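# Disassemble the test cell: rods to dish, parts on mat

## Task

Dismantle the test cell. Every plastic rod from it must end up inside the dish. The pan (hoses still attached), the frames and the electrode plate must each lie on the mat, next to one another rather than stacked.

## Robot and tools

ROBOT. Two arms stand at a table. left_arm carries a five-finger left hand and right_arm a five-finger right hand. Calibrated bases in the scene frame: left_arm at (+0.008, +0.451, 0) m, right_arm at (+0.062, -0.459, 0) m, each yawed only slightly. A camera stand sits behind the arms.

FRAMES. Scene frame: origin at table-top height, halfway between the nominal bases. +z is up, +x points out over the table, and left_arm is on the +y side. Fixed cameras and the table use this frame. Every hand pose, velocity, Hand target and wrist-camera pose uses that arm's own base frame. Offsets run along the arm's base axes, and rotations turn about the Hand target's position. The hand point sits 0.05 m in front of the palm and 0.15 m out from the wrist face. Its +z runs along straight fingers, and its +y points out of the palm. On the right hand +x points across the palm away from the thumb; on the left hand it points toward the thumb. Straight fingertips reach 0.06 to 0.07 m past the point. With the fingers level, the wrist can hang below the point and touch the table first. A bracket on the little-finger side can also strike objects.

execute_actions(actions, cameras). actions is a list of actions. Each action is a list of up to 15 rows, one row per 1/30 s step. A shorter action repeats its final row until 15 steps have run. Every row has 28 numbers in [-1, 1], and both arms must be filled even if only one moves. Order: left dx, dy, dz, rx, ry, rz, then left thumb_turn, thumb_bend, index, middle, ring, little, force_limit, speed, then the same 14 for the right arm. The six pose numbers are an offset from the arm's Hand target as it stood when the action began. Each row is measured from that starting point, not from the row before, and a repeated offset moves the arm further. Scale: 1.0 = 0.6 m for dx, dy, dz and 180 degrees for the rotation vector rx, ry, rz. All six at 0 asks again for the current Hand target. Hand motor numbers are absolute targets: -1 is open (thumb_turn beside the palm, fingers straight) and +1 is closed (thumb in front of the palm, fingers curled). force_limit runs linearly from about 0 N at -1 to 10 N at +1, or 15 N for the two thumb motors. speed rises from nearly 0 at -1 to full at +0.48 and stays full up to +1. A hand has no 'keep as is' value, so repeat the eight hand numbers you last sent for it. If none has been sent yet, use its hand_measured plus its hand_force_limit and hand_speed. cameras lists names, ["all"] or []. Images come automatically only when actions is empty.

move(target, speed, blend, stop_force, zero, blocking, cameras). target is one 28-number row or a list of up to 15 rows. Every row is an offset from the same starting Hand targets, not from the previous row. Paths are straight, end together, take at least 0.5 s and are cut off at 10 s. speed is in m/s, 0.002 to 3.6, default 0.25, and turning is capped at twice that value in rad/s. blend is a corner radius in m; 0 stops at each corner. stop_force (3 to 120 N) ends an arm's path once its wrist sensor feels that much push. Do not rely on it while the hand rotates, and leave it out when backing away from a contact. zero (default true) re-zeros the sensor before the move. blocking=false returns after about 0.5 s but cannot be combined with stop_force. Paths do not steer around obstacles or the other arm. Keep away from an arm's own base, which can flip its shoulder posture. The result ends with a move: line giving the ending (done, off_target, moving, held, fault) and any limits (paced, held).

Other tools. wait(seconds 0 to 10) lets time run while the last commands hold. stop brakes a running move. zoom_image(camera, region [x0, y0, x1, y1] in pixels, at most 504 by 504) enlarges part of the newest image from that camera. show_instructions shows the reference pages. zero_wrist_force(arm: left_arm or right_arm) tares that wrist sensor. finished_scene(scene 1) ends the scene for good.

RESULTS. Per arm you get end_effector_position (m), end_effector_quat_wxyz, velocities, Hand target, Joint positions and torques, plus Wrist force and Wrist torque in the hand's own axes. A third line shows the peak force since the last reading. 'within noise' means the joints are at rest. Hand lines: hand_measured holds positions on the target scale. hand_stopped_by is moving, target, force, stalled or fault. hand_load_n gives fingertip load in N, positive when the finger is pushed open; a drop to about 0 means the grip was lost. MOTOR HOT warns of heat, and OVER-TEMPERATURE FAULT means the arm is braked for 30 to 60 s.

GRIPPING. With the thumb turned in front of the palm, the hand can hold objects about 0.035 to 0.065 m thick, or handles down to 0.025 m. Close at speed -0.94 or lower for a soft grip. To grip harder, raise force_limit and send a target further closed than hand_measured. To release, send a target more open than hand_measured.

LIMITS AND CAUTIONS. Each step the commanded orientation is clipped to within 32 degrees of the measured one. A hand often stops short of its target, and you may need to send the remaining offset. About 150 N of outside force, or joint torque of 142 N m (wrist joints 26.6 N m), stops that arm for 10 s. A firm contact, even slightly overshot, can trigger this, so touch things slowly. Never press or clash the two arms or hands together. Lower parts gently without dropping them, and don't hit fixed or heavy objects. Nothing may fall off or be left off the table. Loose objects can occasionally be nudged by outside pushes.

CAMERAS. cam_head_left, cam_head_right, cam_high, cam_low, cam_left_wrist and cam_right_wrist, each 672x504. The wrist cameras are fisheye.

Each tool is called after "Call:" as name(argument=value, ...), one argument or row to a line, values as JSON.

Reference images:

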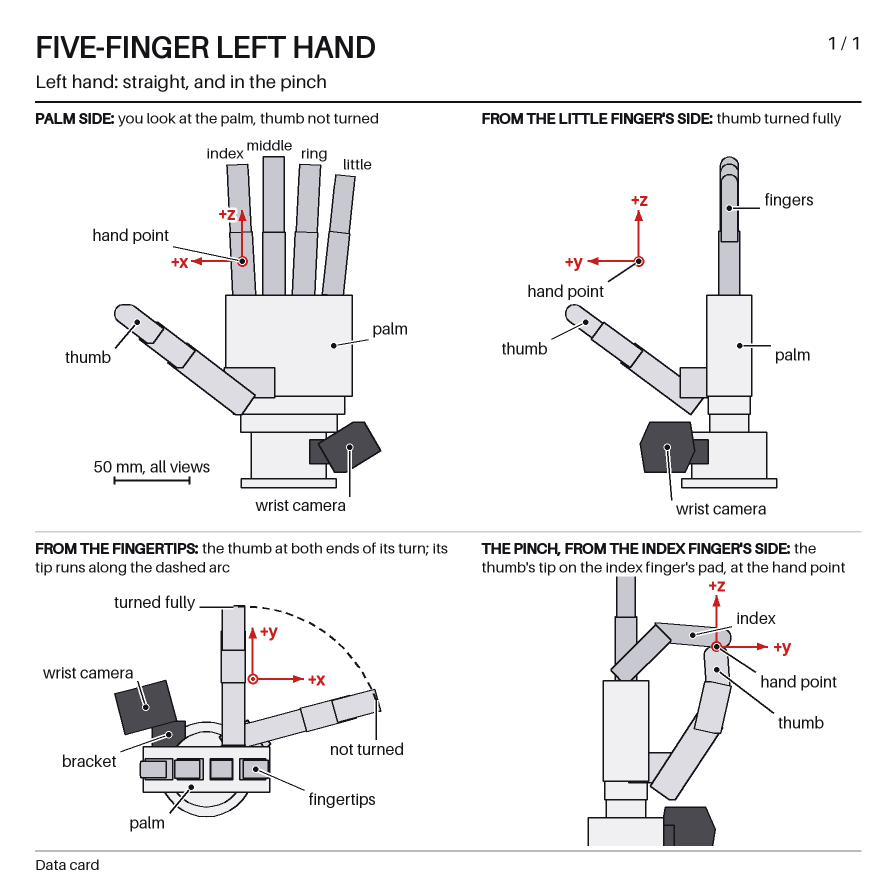

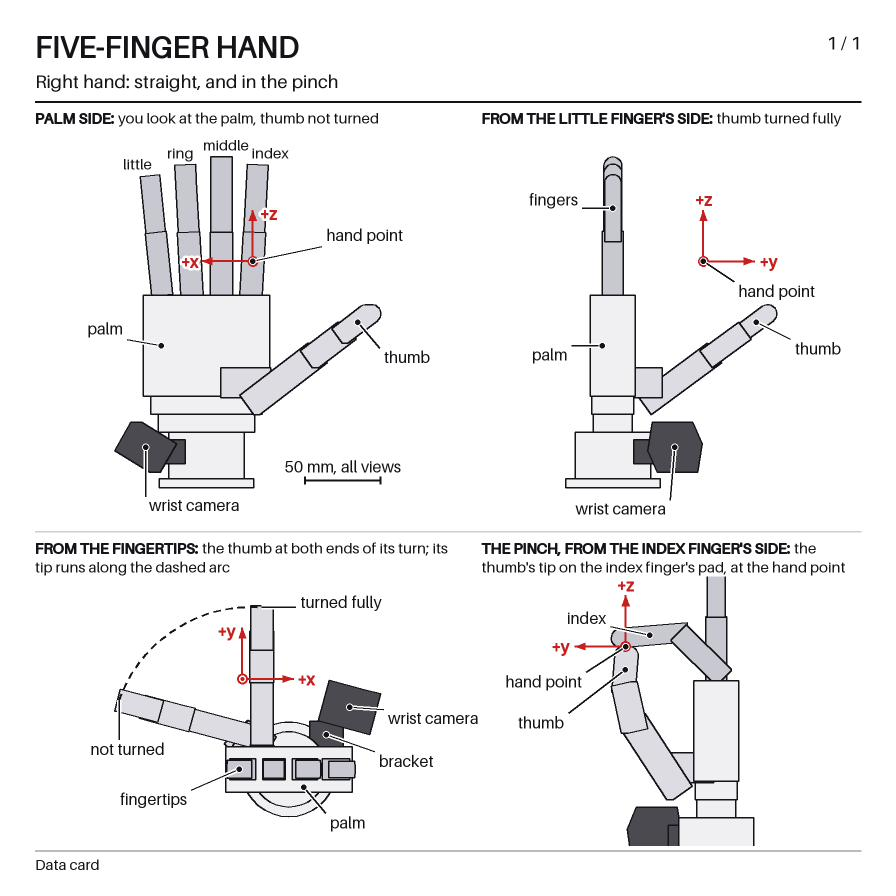

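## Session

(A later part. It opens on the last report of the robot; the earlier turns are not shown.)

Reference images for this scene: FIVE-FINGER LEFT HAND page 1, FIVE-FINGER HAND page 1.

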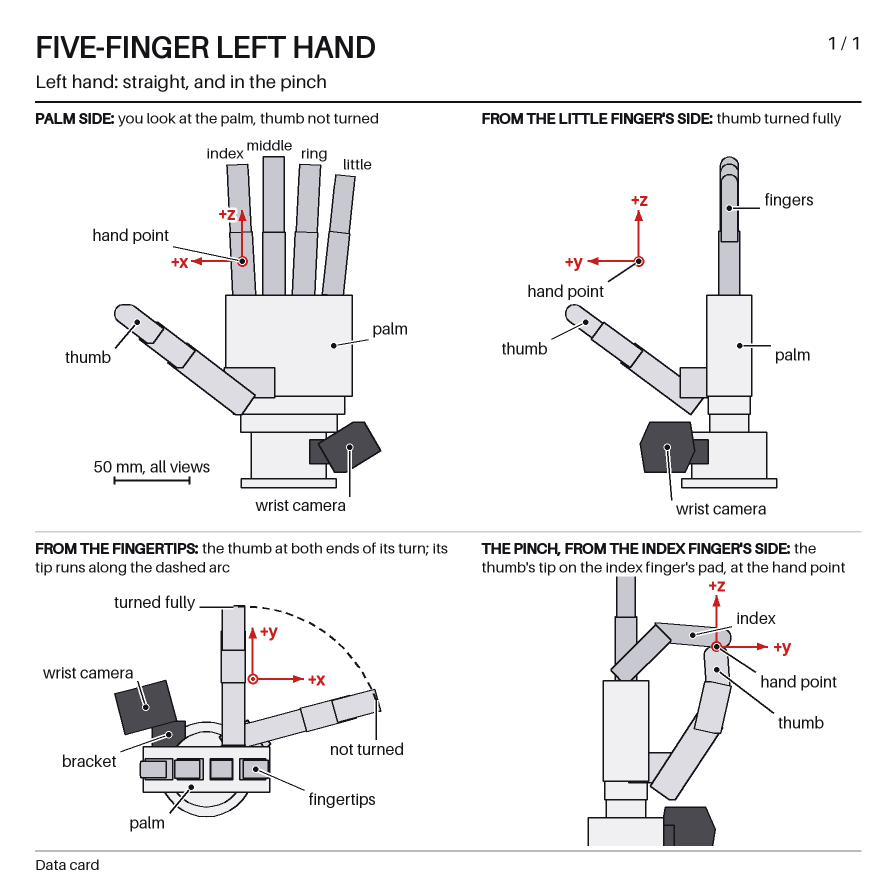

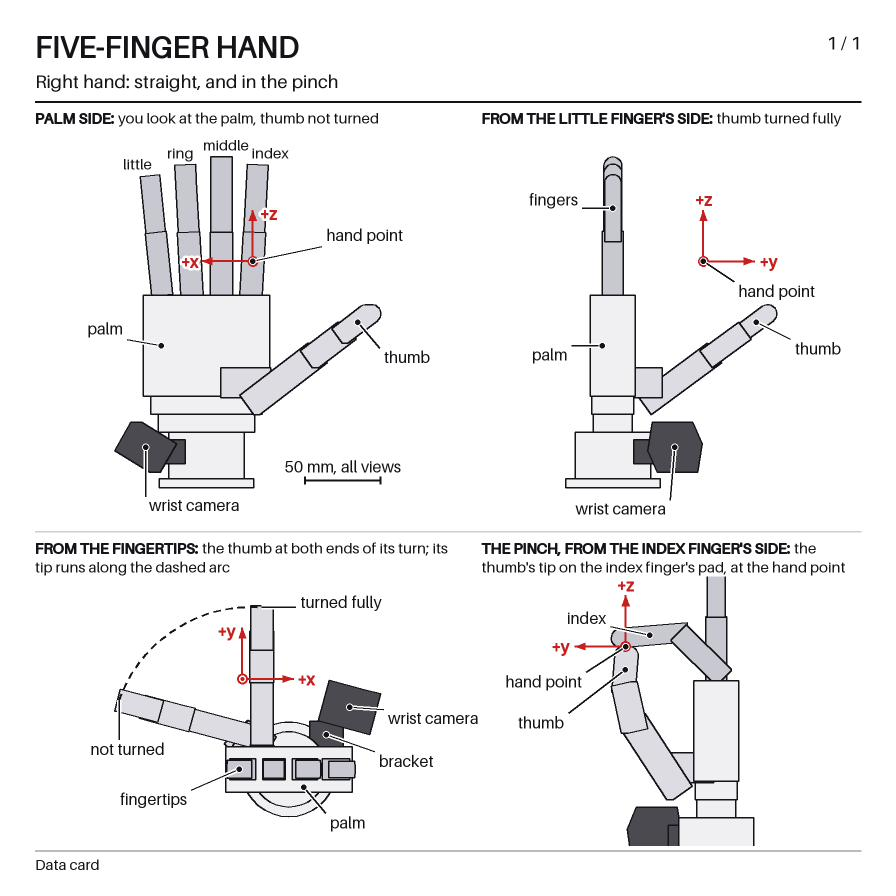

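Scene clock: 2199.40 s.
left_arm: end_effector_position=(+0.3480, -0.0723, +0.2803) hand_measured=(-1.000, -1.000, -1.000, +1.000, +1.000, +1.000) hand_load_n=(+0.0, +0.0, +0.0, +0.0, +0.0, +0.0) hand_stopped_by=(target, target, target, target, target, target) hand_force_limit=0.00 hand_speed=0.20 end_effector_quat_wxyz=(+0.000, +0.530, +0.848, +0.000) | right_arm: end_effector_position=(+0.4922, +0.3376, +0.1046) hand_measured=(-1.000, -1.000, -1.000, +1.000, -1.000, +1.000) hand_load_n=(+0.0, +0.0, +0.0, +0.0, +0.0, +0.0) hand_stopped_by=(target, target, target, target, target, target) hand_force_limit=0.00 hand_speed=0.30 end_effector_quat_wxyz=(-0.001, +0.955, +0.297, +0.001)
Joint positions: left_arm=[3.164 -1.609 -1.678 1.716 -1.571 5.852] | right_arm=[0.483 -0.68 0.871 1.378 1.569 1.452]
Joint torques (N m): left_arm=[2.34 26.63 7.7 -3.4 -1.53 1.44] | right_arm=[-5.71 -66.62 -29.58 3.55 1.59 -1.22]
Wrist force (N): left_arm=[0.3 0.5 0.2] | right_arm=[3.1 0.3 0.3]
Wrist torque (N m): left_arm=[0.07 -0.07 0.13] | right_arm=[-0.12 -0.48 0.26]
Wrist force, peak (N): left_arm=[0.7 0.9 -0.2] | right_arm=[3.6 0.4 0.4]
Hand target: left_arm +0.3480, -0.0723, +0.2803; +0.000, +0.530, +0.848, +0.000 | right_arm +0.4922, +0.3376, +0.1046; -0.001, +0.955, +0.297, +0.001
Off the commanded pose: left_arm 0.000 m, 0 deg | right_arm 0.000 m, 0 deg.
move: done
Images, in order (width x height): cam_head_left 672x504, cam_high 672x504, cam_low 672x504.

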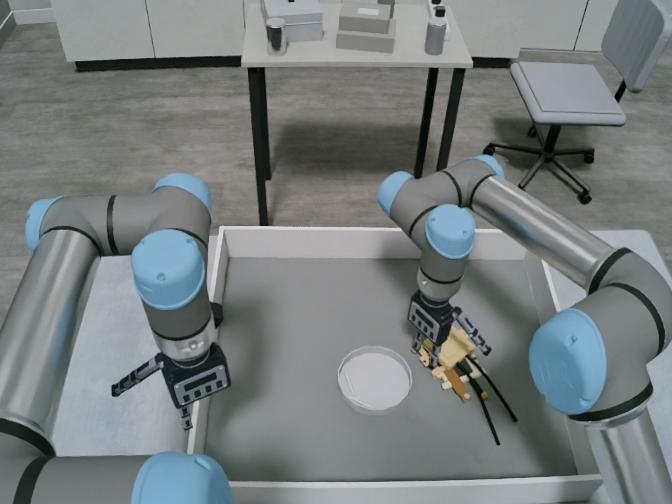

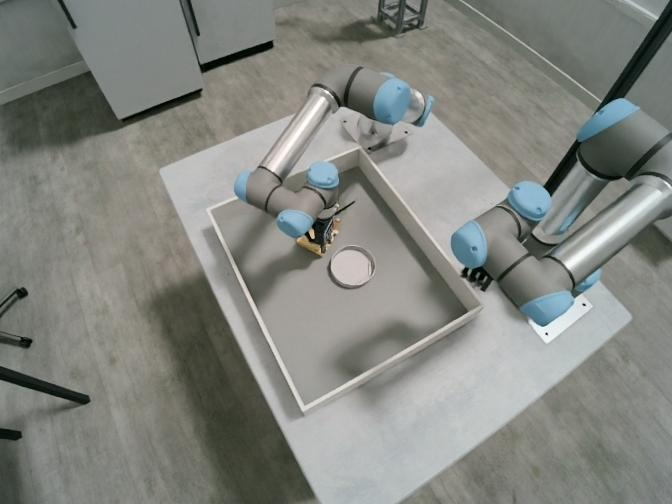

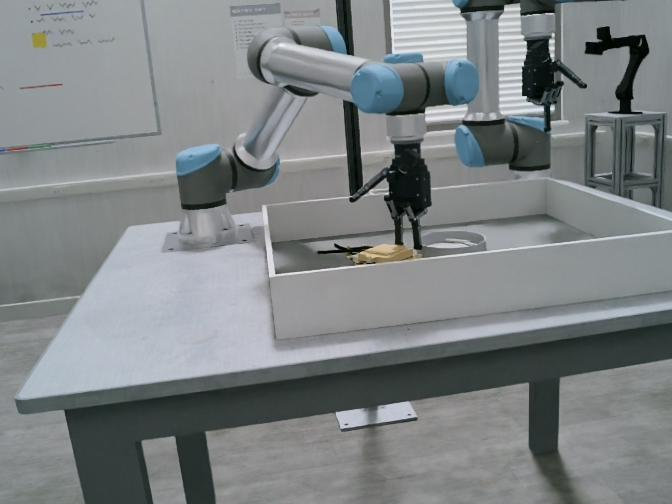

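Call:
move(
  target=[
    [0,0,0,0,0,0,-1,-1,-1,1,1,1,0,0.2,-0.0403,-0.005,0,0,0,-0.0833,-1,-1,-1,1,-1,1,0,0.3],
  ],
  speed=0.03,
  cameras=["cam_low","cam_head_left","cam_high"],
)

Call:
zoom_image(
  camera="cam_low",
  region=[340, 180, 450, 290],
)

Call:
zoom_image(
  camera="cam_head_left",
  region=[390, 300, 530, 440],
)

Scene clock: 2229.77 s.
left_arm: end_effector_position=(+0.3480, -0.0723, +0.2803) hand_measured=(-1.000, -1.000, -1.000, +1.000, +1.000, +1.000) hand_load_n=(+0.0, +0.0, +0.0, +0.0, +0.0, +0.0) hand_stopped_by=(target, target, target, target, target, target) hand_force_limit=0.00 hand_speed=0.20 end_effector_quat_wxyz=(+0.000, +0.530, +0.848, +0.000) | right_arm: end_effector_position=(+0.4680, +0.3346, +0.1046) hand_measured=(-1.000, -1.000, -1.000, +1.000, -1.000, +1.000) hand_load_n=(+0.0, -0.5, +0.0, +0.0, +0.0, +0.0) hand_stopped_by=(target, target, target, target, target, target) hand_force_limit=0.00 hand_speed=0.30 end_effector_quat_wxyz=(-0.001, +0.986, +0.169, +0.001) end_effector_velocity=(+0.000, +0.000, +0.000) end_effector_angular_velocity=(+0.000, +0.000, +0.008)
Joint positions: left_arm=[3.164 -1.609 -1.678 1.716 -1.571 5.852] | right_arm=[0.484 -0.701 0.911 1.359 1.57 1.714]
Joint velocities: left_arm=[within noise] | right_arm=[0.001 0 0 0 0 -0.007]
Joint torques (N m): left_arm=[1.78 26.83 8.01 -3.38 -1.6 1.33] | right_arm=[-7.12 -61.05 -13.02 1.45 2.16 -1.29]
Wrist force (N): left_arm=[0.2 0.6 0.2] | right_arm=[3.3 0.4 0.6]
Wrist torque (N m): left_arm=[0.09 -0.06 0.11] | right_arm=[-0.14 -0.47 0.30]
Wrist force, peak (N): left_arm=[0.3 1.1 0.0] | right_arm=[3.6 0.2 0.5]
Hand target: left_arm +0.3480, -0.0723, +0.2803; +0.000, +0.530, +0.848, +0.000 | right_arm +0.4681, +0.3346, +0.1046; -0.001, +0.986, +0.170, +0.001
Off the commanded pose: left_arm 0.000 m, 0 deg | right_arm 0.000 m, 0 deg.
move: done
Images, in order (width x height): cam_head_left 672x504, cam_high 672x504, cam_low 672x504.

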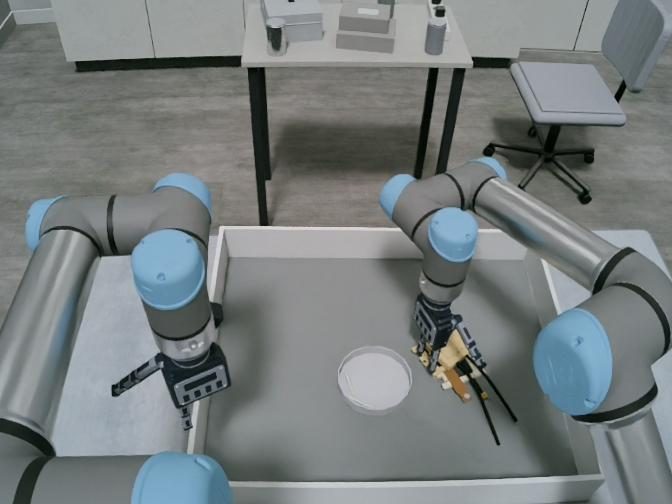

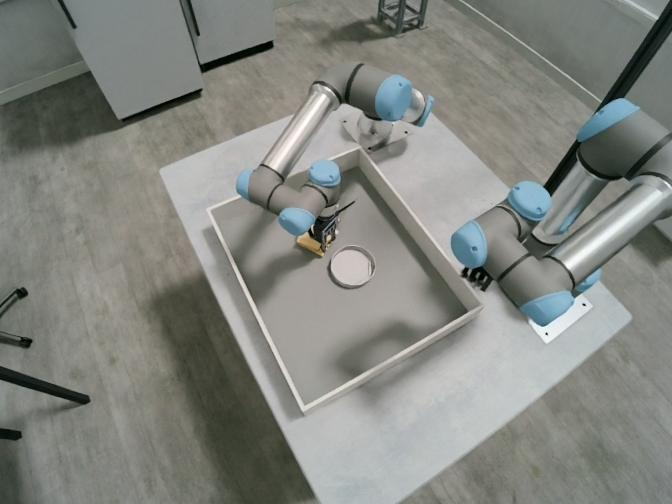

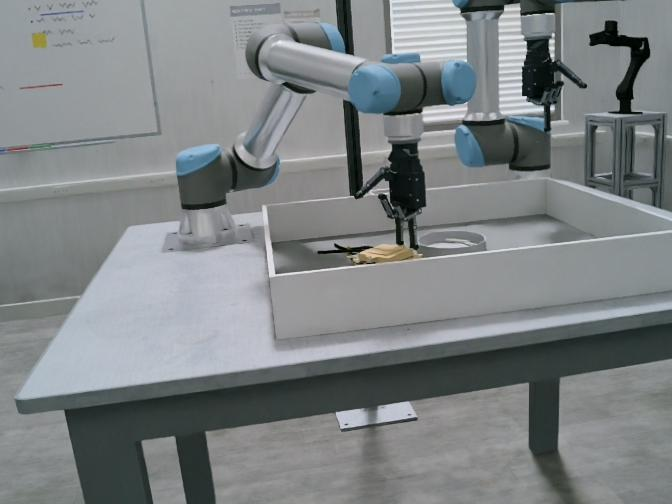

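Scaled by 4.582 from the camera's 672x504 image, which has a finer 960x720 frame.

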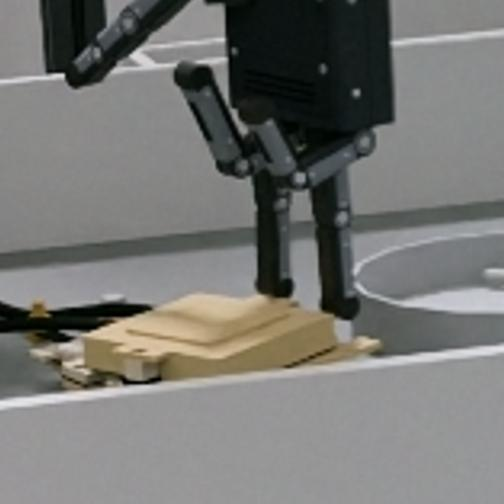

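Scaled by 3.600 from the camera's 672x504 image, which has a finer 960x720 frame.

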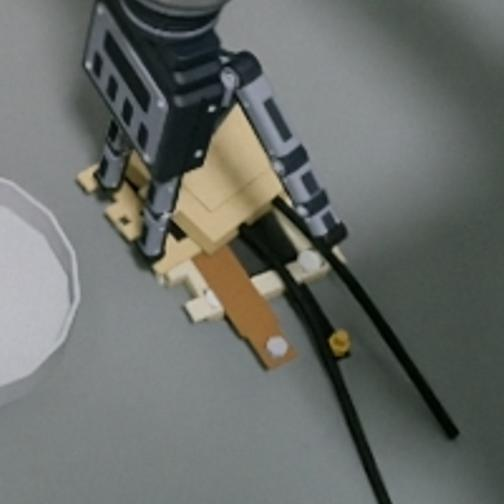

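Call:
move(
  target=[
    [0,0,0,0,0,0,-1,-1,-1,1,1,1,0,0.2,0.0235,-0.0344,0,0,0,0,-1,-1,-1,1,-1,1,0,0.3],
  ],
  speed=0.03,
  stop_force=5,
  cameras=["cam_low","cam_head_left","cam_head_right"],
)

Call:
zoom_image(
  camera="cam_low",
  region=[340, 180, 450, 290],
)

Call:
zoom_image(
  camera="cam_head_left",
  region=[390, 300, 530, 440],
)

Scene clock: 2243.73 s.
left_arm: end_effector_position=(+0.3480, -0.0723, +0.2803) hand_measured=(-1.000, -1.000, -1.000, +1.000, +1.000, +1.000) hand_load_n=(+0.0, +0.0, +0.0, +0.0, +0.0, +0.0) hand_stopped_by=(target, target, target, target, target, target) hand_force_limit=0.00 hand_speed=0.20 end_effector_quat_wxyz=(+0.000, +0.530, +0.848, +0.000) | right_arm: end_effector_position=(+0.4821, +0.3140, +0.1046) hand_measured=(-1.000, -1.000, -1.000, +1.000, -1.000, +1.000) hand_load_n=(+0.0, +0.0, +0.0, +0.0, +0.0, +0.0) hand_stopped_by=(target, target, target, target, target, target) hand_force_limit=0.00 hand_speed=0.30 end_effector_quat_wxyz=(-0.001, +0.986, +0.170, +0.001)
Joint positions: left_arm=[3.164 -1.609 -1.678 1.716 -1.571 5.852] | right_arm=[0.443 -0.707 0.922 1.354 1.57 1.673]
Joint torques (N m): left_arm=[1.49 25.83 7.43 -3.34 -1.57 1.21] | right_arm=[7.2 -52.39 -29.74 3.68 -2.02 1.6]
Wrist force (N): left_arm=[0.4 0.7 -0.1] | right_arm=[3.3 0.5 0.3]
Wrist torque (N m): left_arm=[0.12 -0.10 0.12] | right_arm=[-0.12 -0.48 0.32]
Wrist force, peak (N): left_arm=[0.5 1.0 0.0] | right_arm=[3.6 0.2 0.3]
Hand target: left_arm +0.3480, -0.0723, +0.2803; +0.000, +0.530, +0.848, +0.000 | right_arm +0.4822, +0.3140, +0.1046; -0.001, +0.986, +0.170, +0.001
Off the commanded pose: left_arm 0.000 m, 0 deg | right_arm 0.000 m, 0 deg.
move: done
Images, in order (width x height): cam_head_left 672x504, cam_head_right 672x504, cam_low 672x504.

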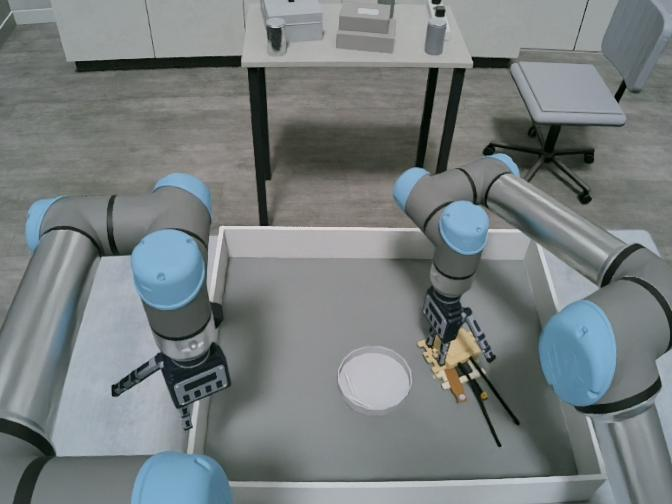

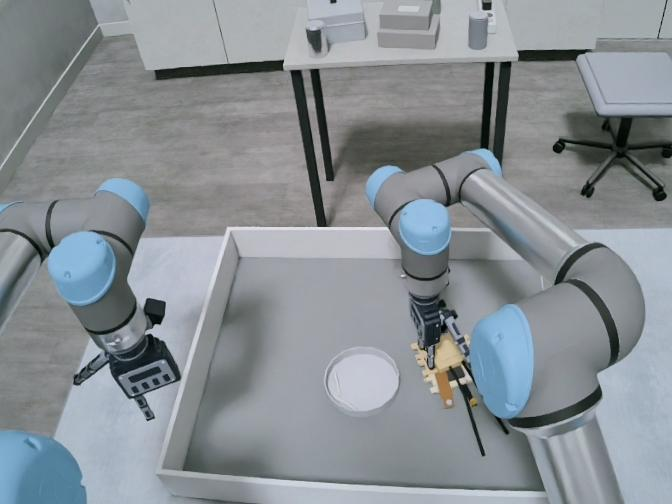

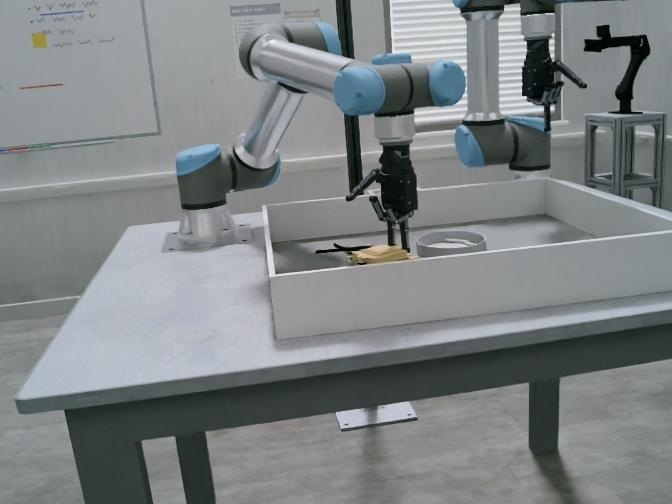

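Scaled by 4.582 from the camera's 672x504 image, which has a finer 960x720 frame.

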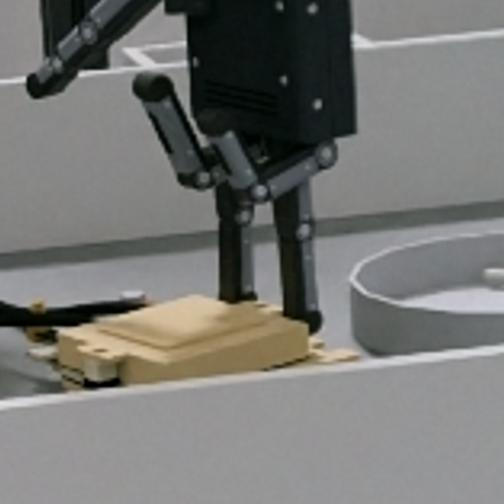

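Scaled by 3.600 from the camera's 672x504 image, which has a finer 960x720 frame.

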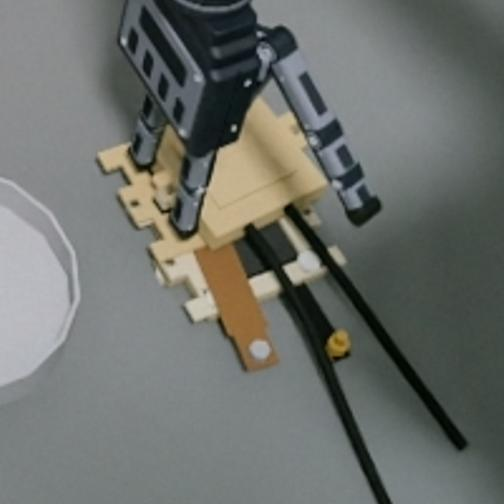

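Call:
wait(
  seconds=0,
  cameras=["cam_right_wrist"],
)

Scene clock: 2262.13 s.
left_arm: end_effector_position=(+0.3480, -0.0723, +0.2803) hand_measured=(-1.000, -1.000, -1.000, +1.000, +1.000, +1.000) hand_load_n=(+0.0, +0.0, +0.0, +0.0, +0.0, +0.0) hand_stopped_by=(target, target, target, target, target, target) hand_force_limit=0.00 hand_speed=0.20 end_effector_quat_wxyz=(+0.000, +0.530, +0.848, +0.000) | right_arm: end_effector_position=(+0.4822, +0.3140, +0.1046) hand_measured=(-1.000, -1.000, -1.000, +1.000, -1.000, +1.000) hand_load_n=(+0.0, +0.0, +0.0, +0.0, +0.0, +0.0) hand_stopped_by=(target, target, target, target, target, target) hand_force_limit=0.00 hand_speed=0.30 end_effector_quat_wxyz=(-0.001, +0.986, +0.170, +0.001)
Joint positions: left_arm=[3.164 -1.609 -1.678 1.716 -1.571 5.852] | right_arm=[0.443 -0.707 0.922 1.354 1.57 1.673]
Joint torques (N m): left_arm=[0.53 26 7.83 -3.4 -1.58 1.21] | right_arm=[6.87 -45.17 -29.22 3.58 -1.98 1.46]
Wrist force (N): left_arm=[0.2 0.6 -0.1] | right_arm=[3.0 0.2 0.3]
Wrist torque (N m): left_arm=[0.10 -0.06 0.12] | right_arm=[-0.15 -0.44 0.30]
Wrist force, peak (N): left_arm=[0.3 1.0 0.0] | right_arm=[3.6 0.3 0.4]
Hand target: left_arm +0.3480, -0.0723, +0.2803; +0.000, +0.530, +0.848, +0.000 | right_arm +0.4822, +0.3140, +0.1046; -0.001, +0.986, +0.170, +0.001
Off the commanded pose: left_arm 0.000 m, 0 deg | right_arm 0.000 m, 0 deg.
camera_calibration:
cam_right_wrist: T_world_to_cam=[[0.569615, -0.821564, 0.0239021, -0.0196397], [-0.693879, -0.465094, 0.549745, 0.414029], [-0.440534, -0.329728, -0.834991, 0.518642], [0, 0, 0, 1]] pos_world=[0.526952, 0.347438, 0.205921]
Images, in order (width x height): cam_right_wrist 672x504.

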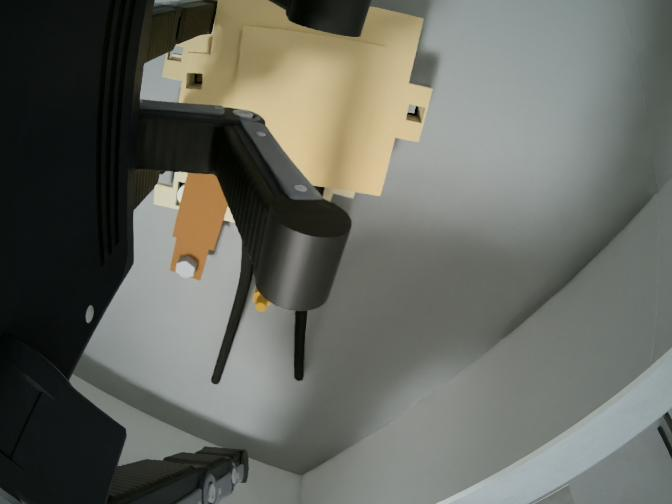

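Call:
move(
  target=[
    [0,0,0,0,0,0,-1,-1,-1,1,1,1,0,0.2,-0.01,0.015,0.02,0,0,0,-1,-1,-1,1,-1,1,0,0.3],
    [0,0,0,0,0,0,-1,-1,-1,1,1,1,0,0.2,-0.01,0.015,0.25,0,0,0,-1,-1,-1,1,-1,1,0,0.3],
    [0,0,0,0,0,0,-1,-1,-1,1,1,1,0,0.2,-0.25,-0.35,0.25,0,0,0,-1,-1,-1,1,-1,1,0,0.3],
  ],
  speed=[0.05,0.15,0.25],
  blend=[0.005,0.03,0],
)

Scene clock: 2274.03 s.
left_arm: end_effector_position=(+0.3480, -0.0723, +0.2803) hand_measured=(-1.000, -1.000, -1.000, +1.000, +1.000, +1.000) hand_load_n=(+0.0, +0.0, +0.0, +0.0, +0.0, +0.0) hand_stopped_by=(target, target, target, target, target, target) hand_force_limit=0.00 hand_speed=0.20 end_effector_quat_wxyz=(+0.000, +0.530, +0.848, +0.000) | right_arm: end_effector_position=(+0.3322, +0.1041, +0.2546) hand_measured=(-1.000, -1.000, -1.000, +1.000, -1.000, +1.000) hand_load_n=(+0.0, +0.0, +0.0, -0.5, +0.0, +0.0) hand_stopped_by=(target, target, target, target, target, target) hand_force_limit=0.00 hand_speed=0.30 end_effector_quat_wxyz=(-0.001, +0.986, +0.169, +0.001)
Joint positions: left_arm=[3.164 -1.609 -1.678 1.716 -1.571 5.852] | right_arm=[0.107 -1.4 1.596 1.374 1.569 1.337]
Joint torques (N m): left_arm=[0.94 26.36 8.08 -3.38 -1.53 1.21] | right_arm=[-10.21 -38.18 -8.18 3.07 0.56 -1.22]
Wrist force (N): left_arm=[0.3 0.7 -0.1] | right_arm=[2.9 0.1 0.3]
Wrist torque (N m): left_arm=[0.11 -0.09 0.13] | right_arm=[-0.15 -0.45 0.24]
Wrist force, peak (N): left_arm=[0.6 0.9 -0.2] | right_arm=[4.5 -0.5 -0.3]
Hand target: left_arm +0.3480, -0.0723, +0.2803; +0.000, +0.530, +0.848, +0.000 | right_arm +0.3322, +0.1040, +0.2546; -0.001, +0.986, +0.170, +0.001
Off the commanded pose: left_arm 0.000 m, 0 deg | right_arm 0.000 m, 0 deg.
move: done

Call:
move(
  target=[
    [0.08,-0.3,0,-0.2819,0.1215,0.8457,-1,-1,-1,-1,-1,-1,0,0.2,0,0,0,0,0,0,-1,-1,-1,1,-1,1,0,0.3],
    [0.157,-0.568,-0.15,-0.2819,0.1215,0.8457,-1,-1,-1,-1,-1,-1,0,0.2,0,0,0,0,0,0,-1,-1,-1,1,-1,1,0,0.3],
  ],
  speed=[0.3,0.2],
  cameras=["cam_left_wrist","cam_head_right","cam_head_left"],
)

Call:
zoom_image(
  camera="cam_head_left",
  region=[400, 320, 520, 440],
)

Scene clock: 2297.37 s.
left_arm: end_effector_position=(+0.4422, -0.4131, +0.1904) hand_measured=(-1.000, -1.000, -1.000, -1.000, -1.000, -1.000) hand_load_n=(+0.0, +0.0, +0.0, +0.0, +0.0, +0.0) hand_stopped_by=(target, target, target, target, target, target) hand_force_limit=0.00 hand_speed=0.20 end_effector_quat_wxyz=(-0.051, +0.704, -0.625, +0.333) | right_arm: end_effector_position=(+0.3322, +0.1040, +0.2546) hand_measured=(-1.000, -1.000, -1.000, +1.000, -1.000, +1.000) hand_load_n=(+0.0, +0.0, +0.0, +0.0, +0.0, +0.0) hand_stopped_by=(target, target, target, target, target, target) hand_force_limit=0.00 hand_speed=0.30 end_effector_quat_wxyz=(-0.001, +0.986, +0.170, +0.001)
Joint positions: left_arm=[2.765 -1.903 -1.499 2.509 -1.445 2.603] | right_arm=[0.107 -1.401 1.596 1.374 1.569 1.337]
Joint torques (N m): left_arm=[-5.51 27.24 10.64 -1.14 2.18 0.82] | right_arm=[-7.57 -38.33 -6.88 1.05 1.17 -1.41]
Wrist force (N): left_arm=[0.5 0.0 0.3] | right_arm=[3.0 0.0 0.2]
Wrist torque (N m): left_arm=[-0.03 -0.02 0.07] | right_arm=[-0.15 -0.46 0.25]
Wrist force, peak (N): left_arm=[1.7 0.7 1.5] | right_arm=[3.6 0.0 0.4]
Hand target: left_arm +0.4422, -0.4131, +0.1903; -0.051, +0.704, -0.625, +0.333 | right_arm +0.3322, +0.1040, +0.2546; -0.001, +0.986, +0.170, +0.001
Off the commanded pose: left_arm 0.000 m, 0 deg | right_arm 0.000 m, 0 deg.
move: done
camera_calibration:
cam_left_wrist: T_world_to_cam=[[0.799539, -0.049639, 0.59856, -0.494897], [-0.494076, -0.621009, 0.608472, -0.152949], [0.341507, -0.78223, -0.521046, -0.254638], [0, 0, 0, 1]] pos_world=[0.407082, -0.318734, 0.256613]
Images, in order (width x height): cam_head_left 672x504, cam_head_right 672x504, cam_left_wrist 672x504.

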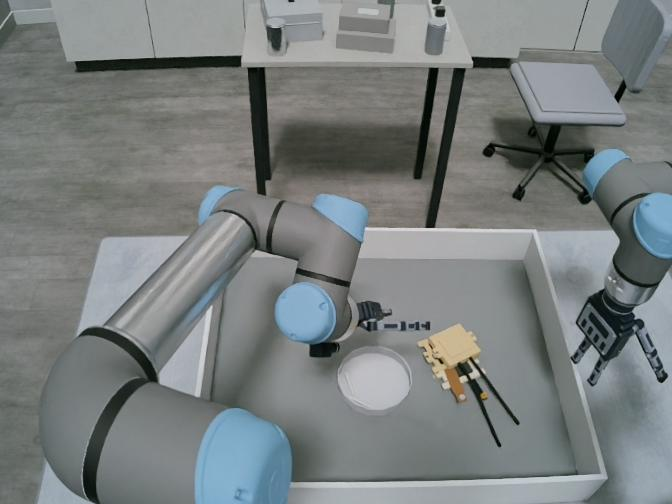

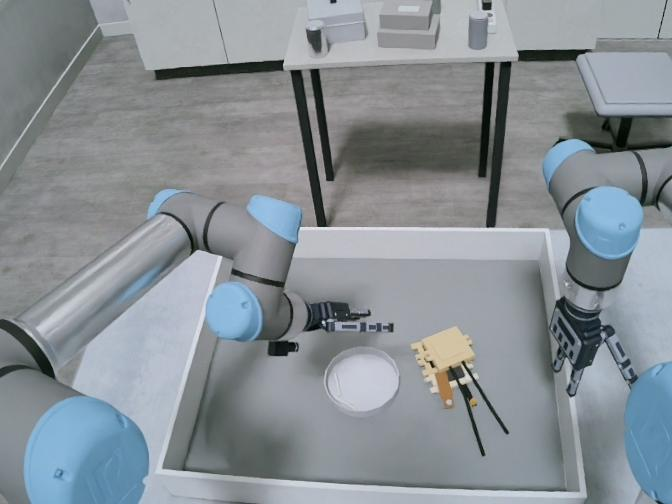

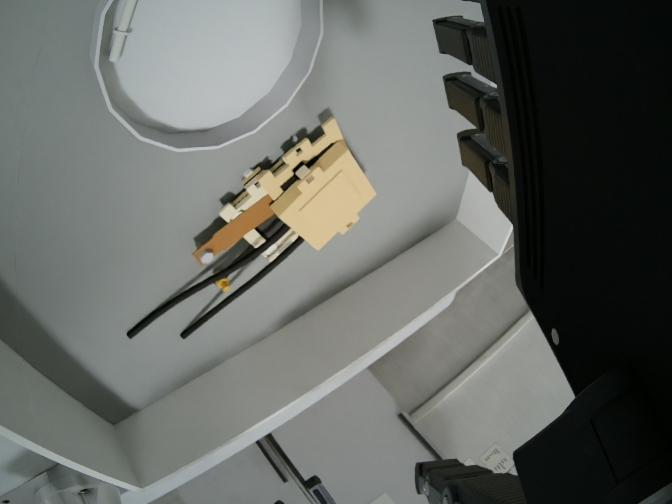

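Scaled by 4.200 from the camera's 672x504 image, which has a finer 960x720 frame.

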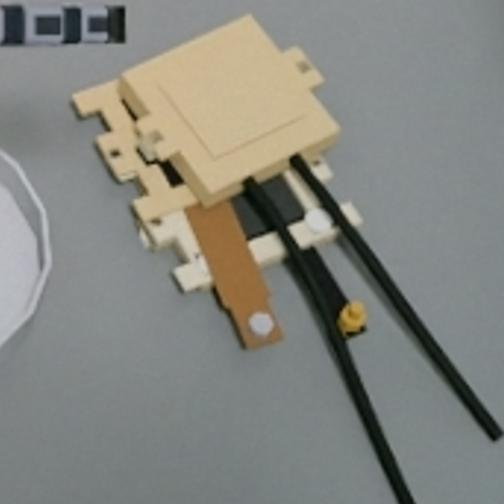

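Call:
zoom_image(
  camera="cam_left_wrist",
  region=[185, 105, 385, 275],
)

Scaled by 2.520 from the camera's 672x504 image, which has a finer 960x720 frame.

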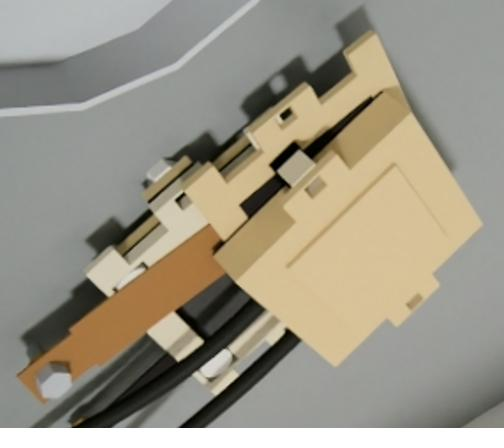

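Call:
move(
  target=[
    [0.06,-0.09,-0.12,0,0,0,-1,-1,-1,-1,-1,-1,0,0.2,0,0,0,0,0,0,-1,-1,-1,1,-1,1,0,0.3],
  ],
  speed=[0.15],
  cameras=["cam_left_wrist"],
)

Call:
zoom_image(
  camera="cam_left_wrist",
  region=[160, 80, 440, 290],
)

Scene clock: 2316.60 s.
left_arm: end_effector_position=(+0.4782, -0.4671, +0.1184) hand_measured=(-1.000, -1.000, -1.000, -1.000, -1.000, -1.000) hand_load_n=(+0.0, +0.0, +0.0, +0.0, +0.0, +0.0) hand_stopped_by=(target, target, target, target, target, target) hand_force_limit=0.00 hand_speed=0.20 end_effector_quat_wxyz=(-0.051, +0.704, -0.625, +0.333) | right_arm: end_effector_position=(+0.3322, +0.1040, +0.2546) hand_measured=(-1.000, -1.000, -1.000, +1.000, -1.000, +1.000) hand_load_n=(+0.0, +0.0, +0.0, +0.0, +0.0, +0.0) hand_stopped_by=(target, target, target, target, target, target) hand_force_limit=0.00 hand_speed=0.30 end_effector_quat_wxyz=(-0.001, +0.986, +0.170, +0.001)
Joint positions: left_arm=[2.691 -2.1 -1.4 2.613 -1.492 2.545] | right_arm=[0.107 -1.401 1.596 1.374 1.569 1.337]
Joint torques (N m): left_arm=[3.95 36.04 6.78 -1.74 2.81 2.42] | right_arm=[-7.55 -38.57 -6.84 1.1 0.89 -1.41]
Wrist force (N): left_arm=[0.4 0.3 0.4] | right_arm=[3.2 0.1 0.3]
Wrist torque (N m): left_arm=[0.01 0.00 0.13] | right_arm=[-0.14 -0.49 0.26]
Wrist force, peak (N): left_arm=[0.9 0.4 1.5] | right_arm=[3.5 0.2 0.4]
Hand target: left_arm +0.4782, -0.4671, +0.1183; -0.051, +0.704, -0.625, +0.333 | right_arm +0.3322, +0.1040, +0.2546; -0.001, +0.986, +0.170, +0.001
Off the commanded pose: left_arm 0.000 m, 0 deg | right_arm 0.000 m, 0 deg.
move: done
camera_calibration:
cam_left_wrist: T_world_to_cam=[[0.799519, -0.0495918, 0.598591, -0.483249], [-0.494096, -0.620961, 0.608504, -0.124928], [0.341524, -0.782271, -0.520973, -0.346802], [0, 0, 0, 1]] pos_world=[0.443081, -0.372834, 0.184613]
Images, in order (width x height): cam_left_wrist 672x504.

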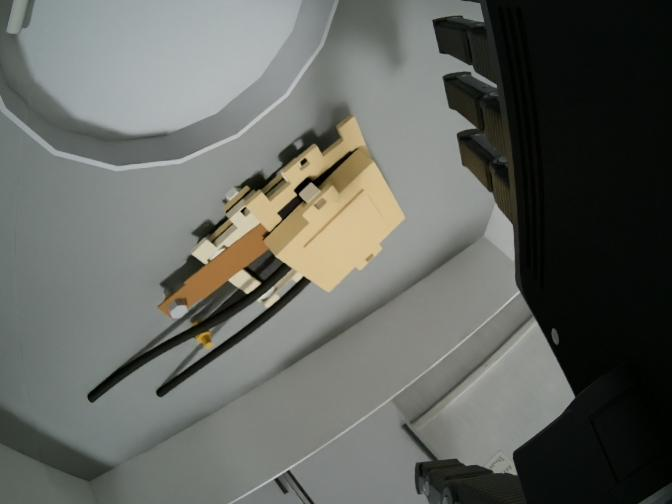

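Scaled by 1.800 from the camera's 672x504 image, which has a finer 960x720 frame.

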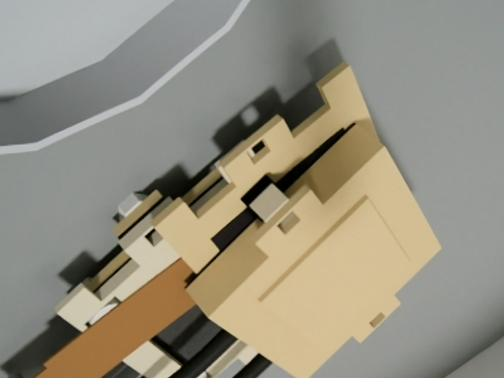

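Call:
zoom_image(
  camera="cam_left_wrist",
  region=[230, 110, 410, 250],
)

Scaled by 2.800 from the camera's 672x504 image, which has a finer 960x720 frame.

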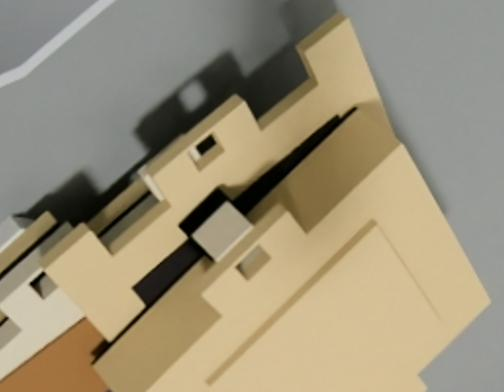

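Call:
move(
  target=[
    [-0.03,0.112,0.087,0.0508,-0.1822,-0.3080,-1,-1,-1,-1,-1,-1,0,0.2,0,0,0,0,0,0,-1,-1,-1,1,-1,1,0,0.3],
    [0.0228,0.0453,-0.072,0.0508,-0.1822,-0.3080,-1,-1,-1,-1,-1,-1,0,0.2,0,0,0,0,0,0,-1,-1,-1,1,-1,1,0,0.3],
  ],
  speed=[0.2,0.1],
  cameras=["cam_left_wrist","cam_head_right","cam_head_left","cam_low"],
)

Call:
zoom_image(
  camera="cam_head_left",
  region=[380, 280, 540, 440],
)

Call:
zoom_image(
  camera="cam_low",
  region=[340, 180, 450, 290],
)

Scene clock: 2472.50 s.
left_arm: end_effector_position=(+0.4919, -0.4400, +0.0752) hand_measured=(-1.000, -1.000, -1.000, -1.000, -1.000, -1.000) hand_load_n=(+0.0, +0.0, +0.0, -0.5, +0.0, +0.0) hand_stopped_by=(target, target, target, target, target, target) hand_force_limit=0.00 hand_speed=0.20 end_effector_quat_wxyz=(+0.113, -0.213, +0.861, -0.448) | right_arm: end_effector_position=(+0.3322, +0.1040, +0.2546) hand_measured=(-1.000, -1.000, -1.000, +1.000, -1.000, +1.000) hand_load_n=(+0.0, +0.0, +0.0, +0.0, +0.0, +0.0) hand_stopped_by=(target, target, target, target, target, target) hand_force_limit=0.00 hand_speed=0.30 end_effector_quat_wxyz=(-0.001, +0.986, +0.170, +0.001)
Joint positions: left_arm=[2.841 -2.127 -1.504 2.852 -0.956 3.664] | right_arm=[0.107 -1.401 1.596 1.374 1.569 1.337]
Joint torques (N m): left_arm=[6.15 42.49 4.9 -2.22 2.73 2.48] | right_arm=[-6.7 -38.63 -7.05 1.23 0.32 -1.44]
Wrist force (N): left_arm=[0.0 -0.5 0.4] | right_arm=[3.3 -0.2 0.4]
Wrist torque (N m): left_arm=[-0.12 0.00 0.07] | right_arm=[-0.18 -0.50 0.26]
Wrist force, peak (N): left_arm=[-0.2 0.2 1.3] | right_arm=[3.5 0.0 0.3]
Hand target: left_arm +0.4919, -0.4400, +0.0751; +0.113, -0.213, +0.861, -0.448 | right_arm +0.3322, +0.1040, +0.2546; -0.001, +0.986, +0.170, +0.001
Off the commanded pose: left_arm 0.000 m, 0 deg | right_arm 0.000 m, 0 deg.
move: done
camera_calibration:
cam_left_wrist: T_world_to_cam=[[-0.00508797, -0.606437, 0.795115, -0.331056], [-0.988663, 0.12237, 0.0870058, 0.534607], [-0.150062, -0.785659, -0.600185, -0.106465], [0, 0, 0, 1]] pos_world=[0.510885, -0.34983, 0.152815]
Images, in order (width x height): cam_head_left 672x504, cam_head_right 672x504, cam_low 672x504, cam_left_wrist 672x504.

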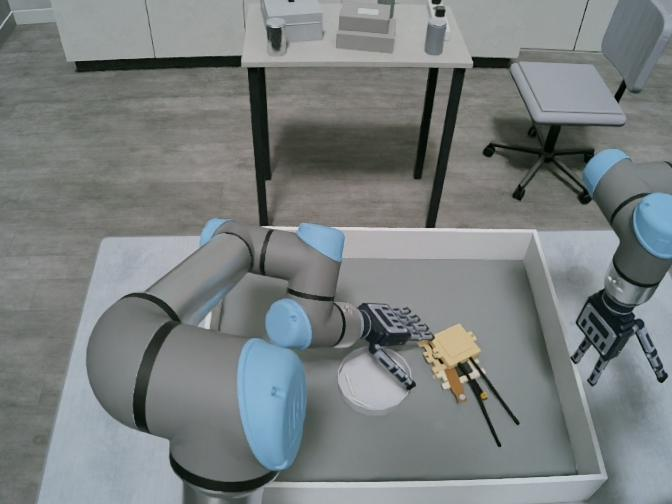

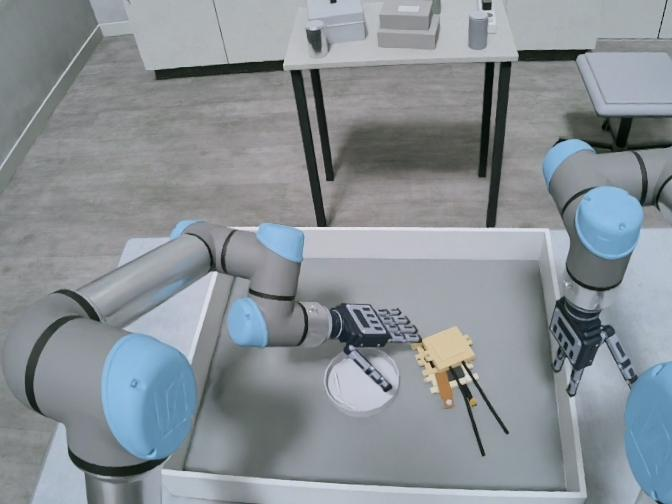

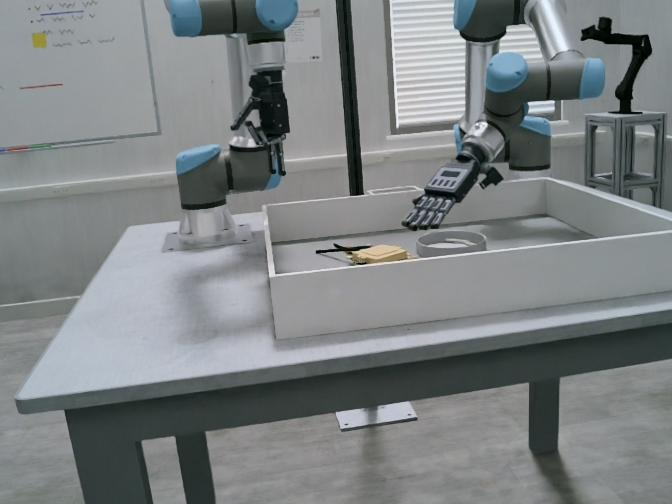

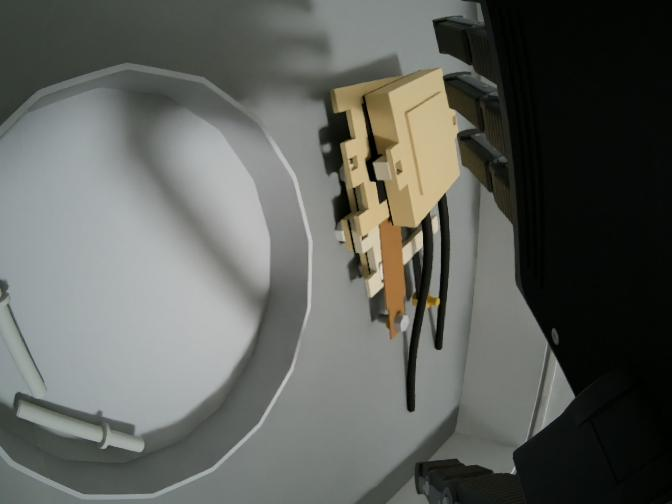

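Scaled by 3.150 from the camera's 672x504 image, which has a finer 960x720 frame.

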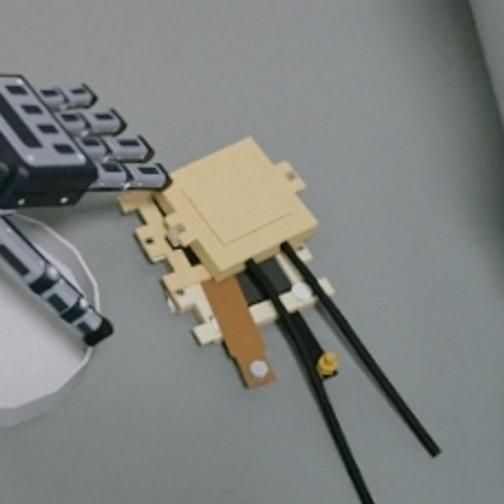

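Scaled by 4.582 from the camera's 672x504 image, which has a finer 960x720 frame.

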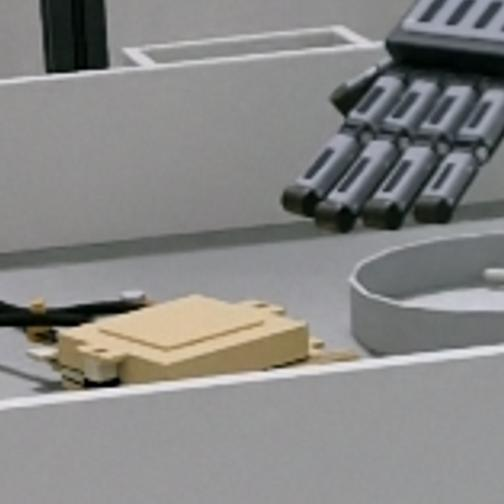

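Call:
zoom_image(
  camera="cam_left_wrist",
  region=[320, 50, 480, 230],
)

Call:
zoom_image(
  camera="cam_left_wrist",
  region=[320, 180, 460, 350],
)

Scaled by 2.800 from the camera's 672x504 image, which has a finer 960x720 frame.

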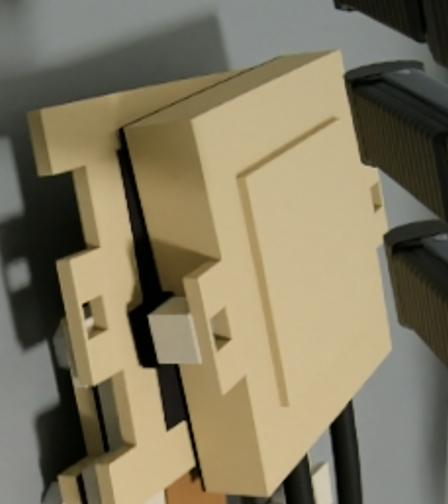

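Scaled by 2.965 from the camera's 672x504 image, which has a finer 960x720 frame.

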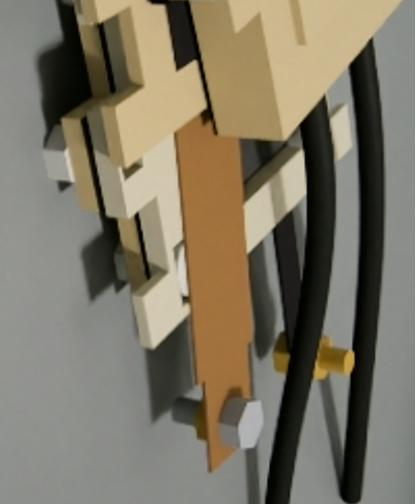

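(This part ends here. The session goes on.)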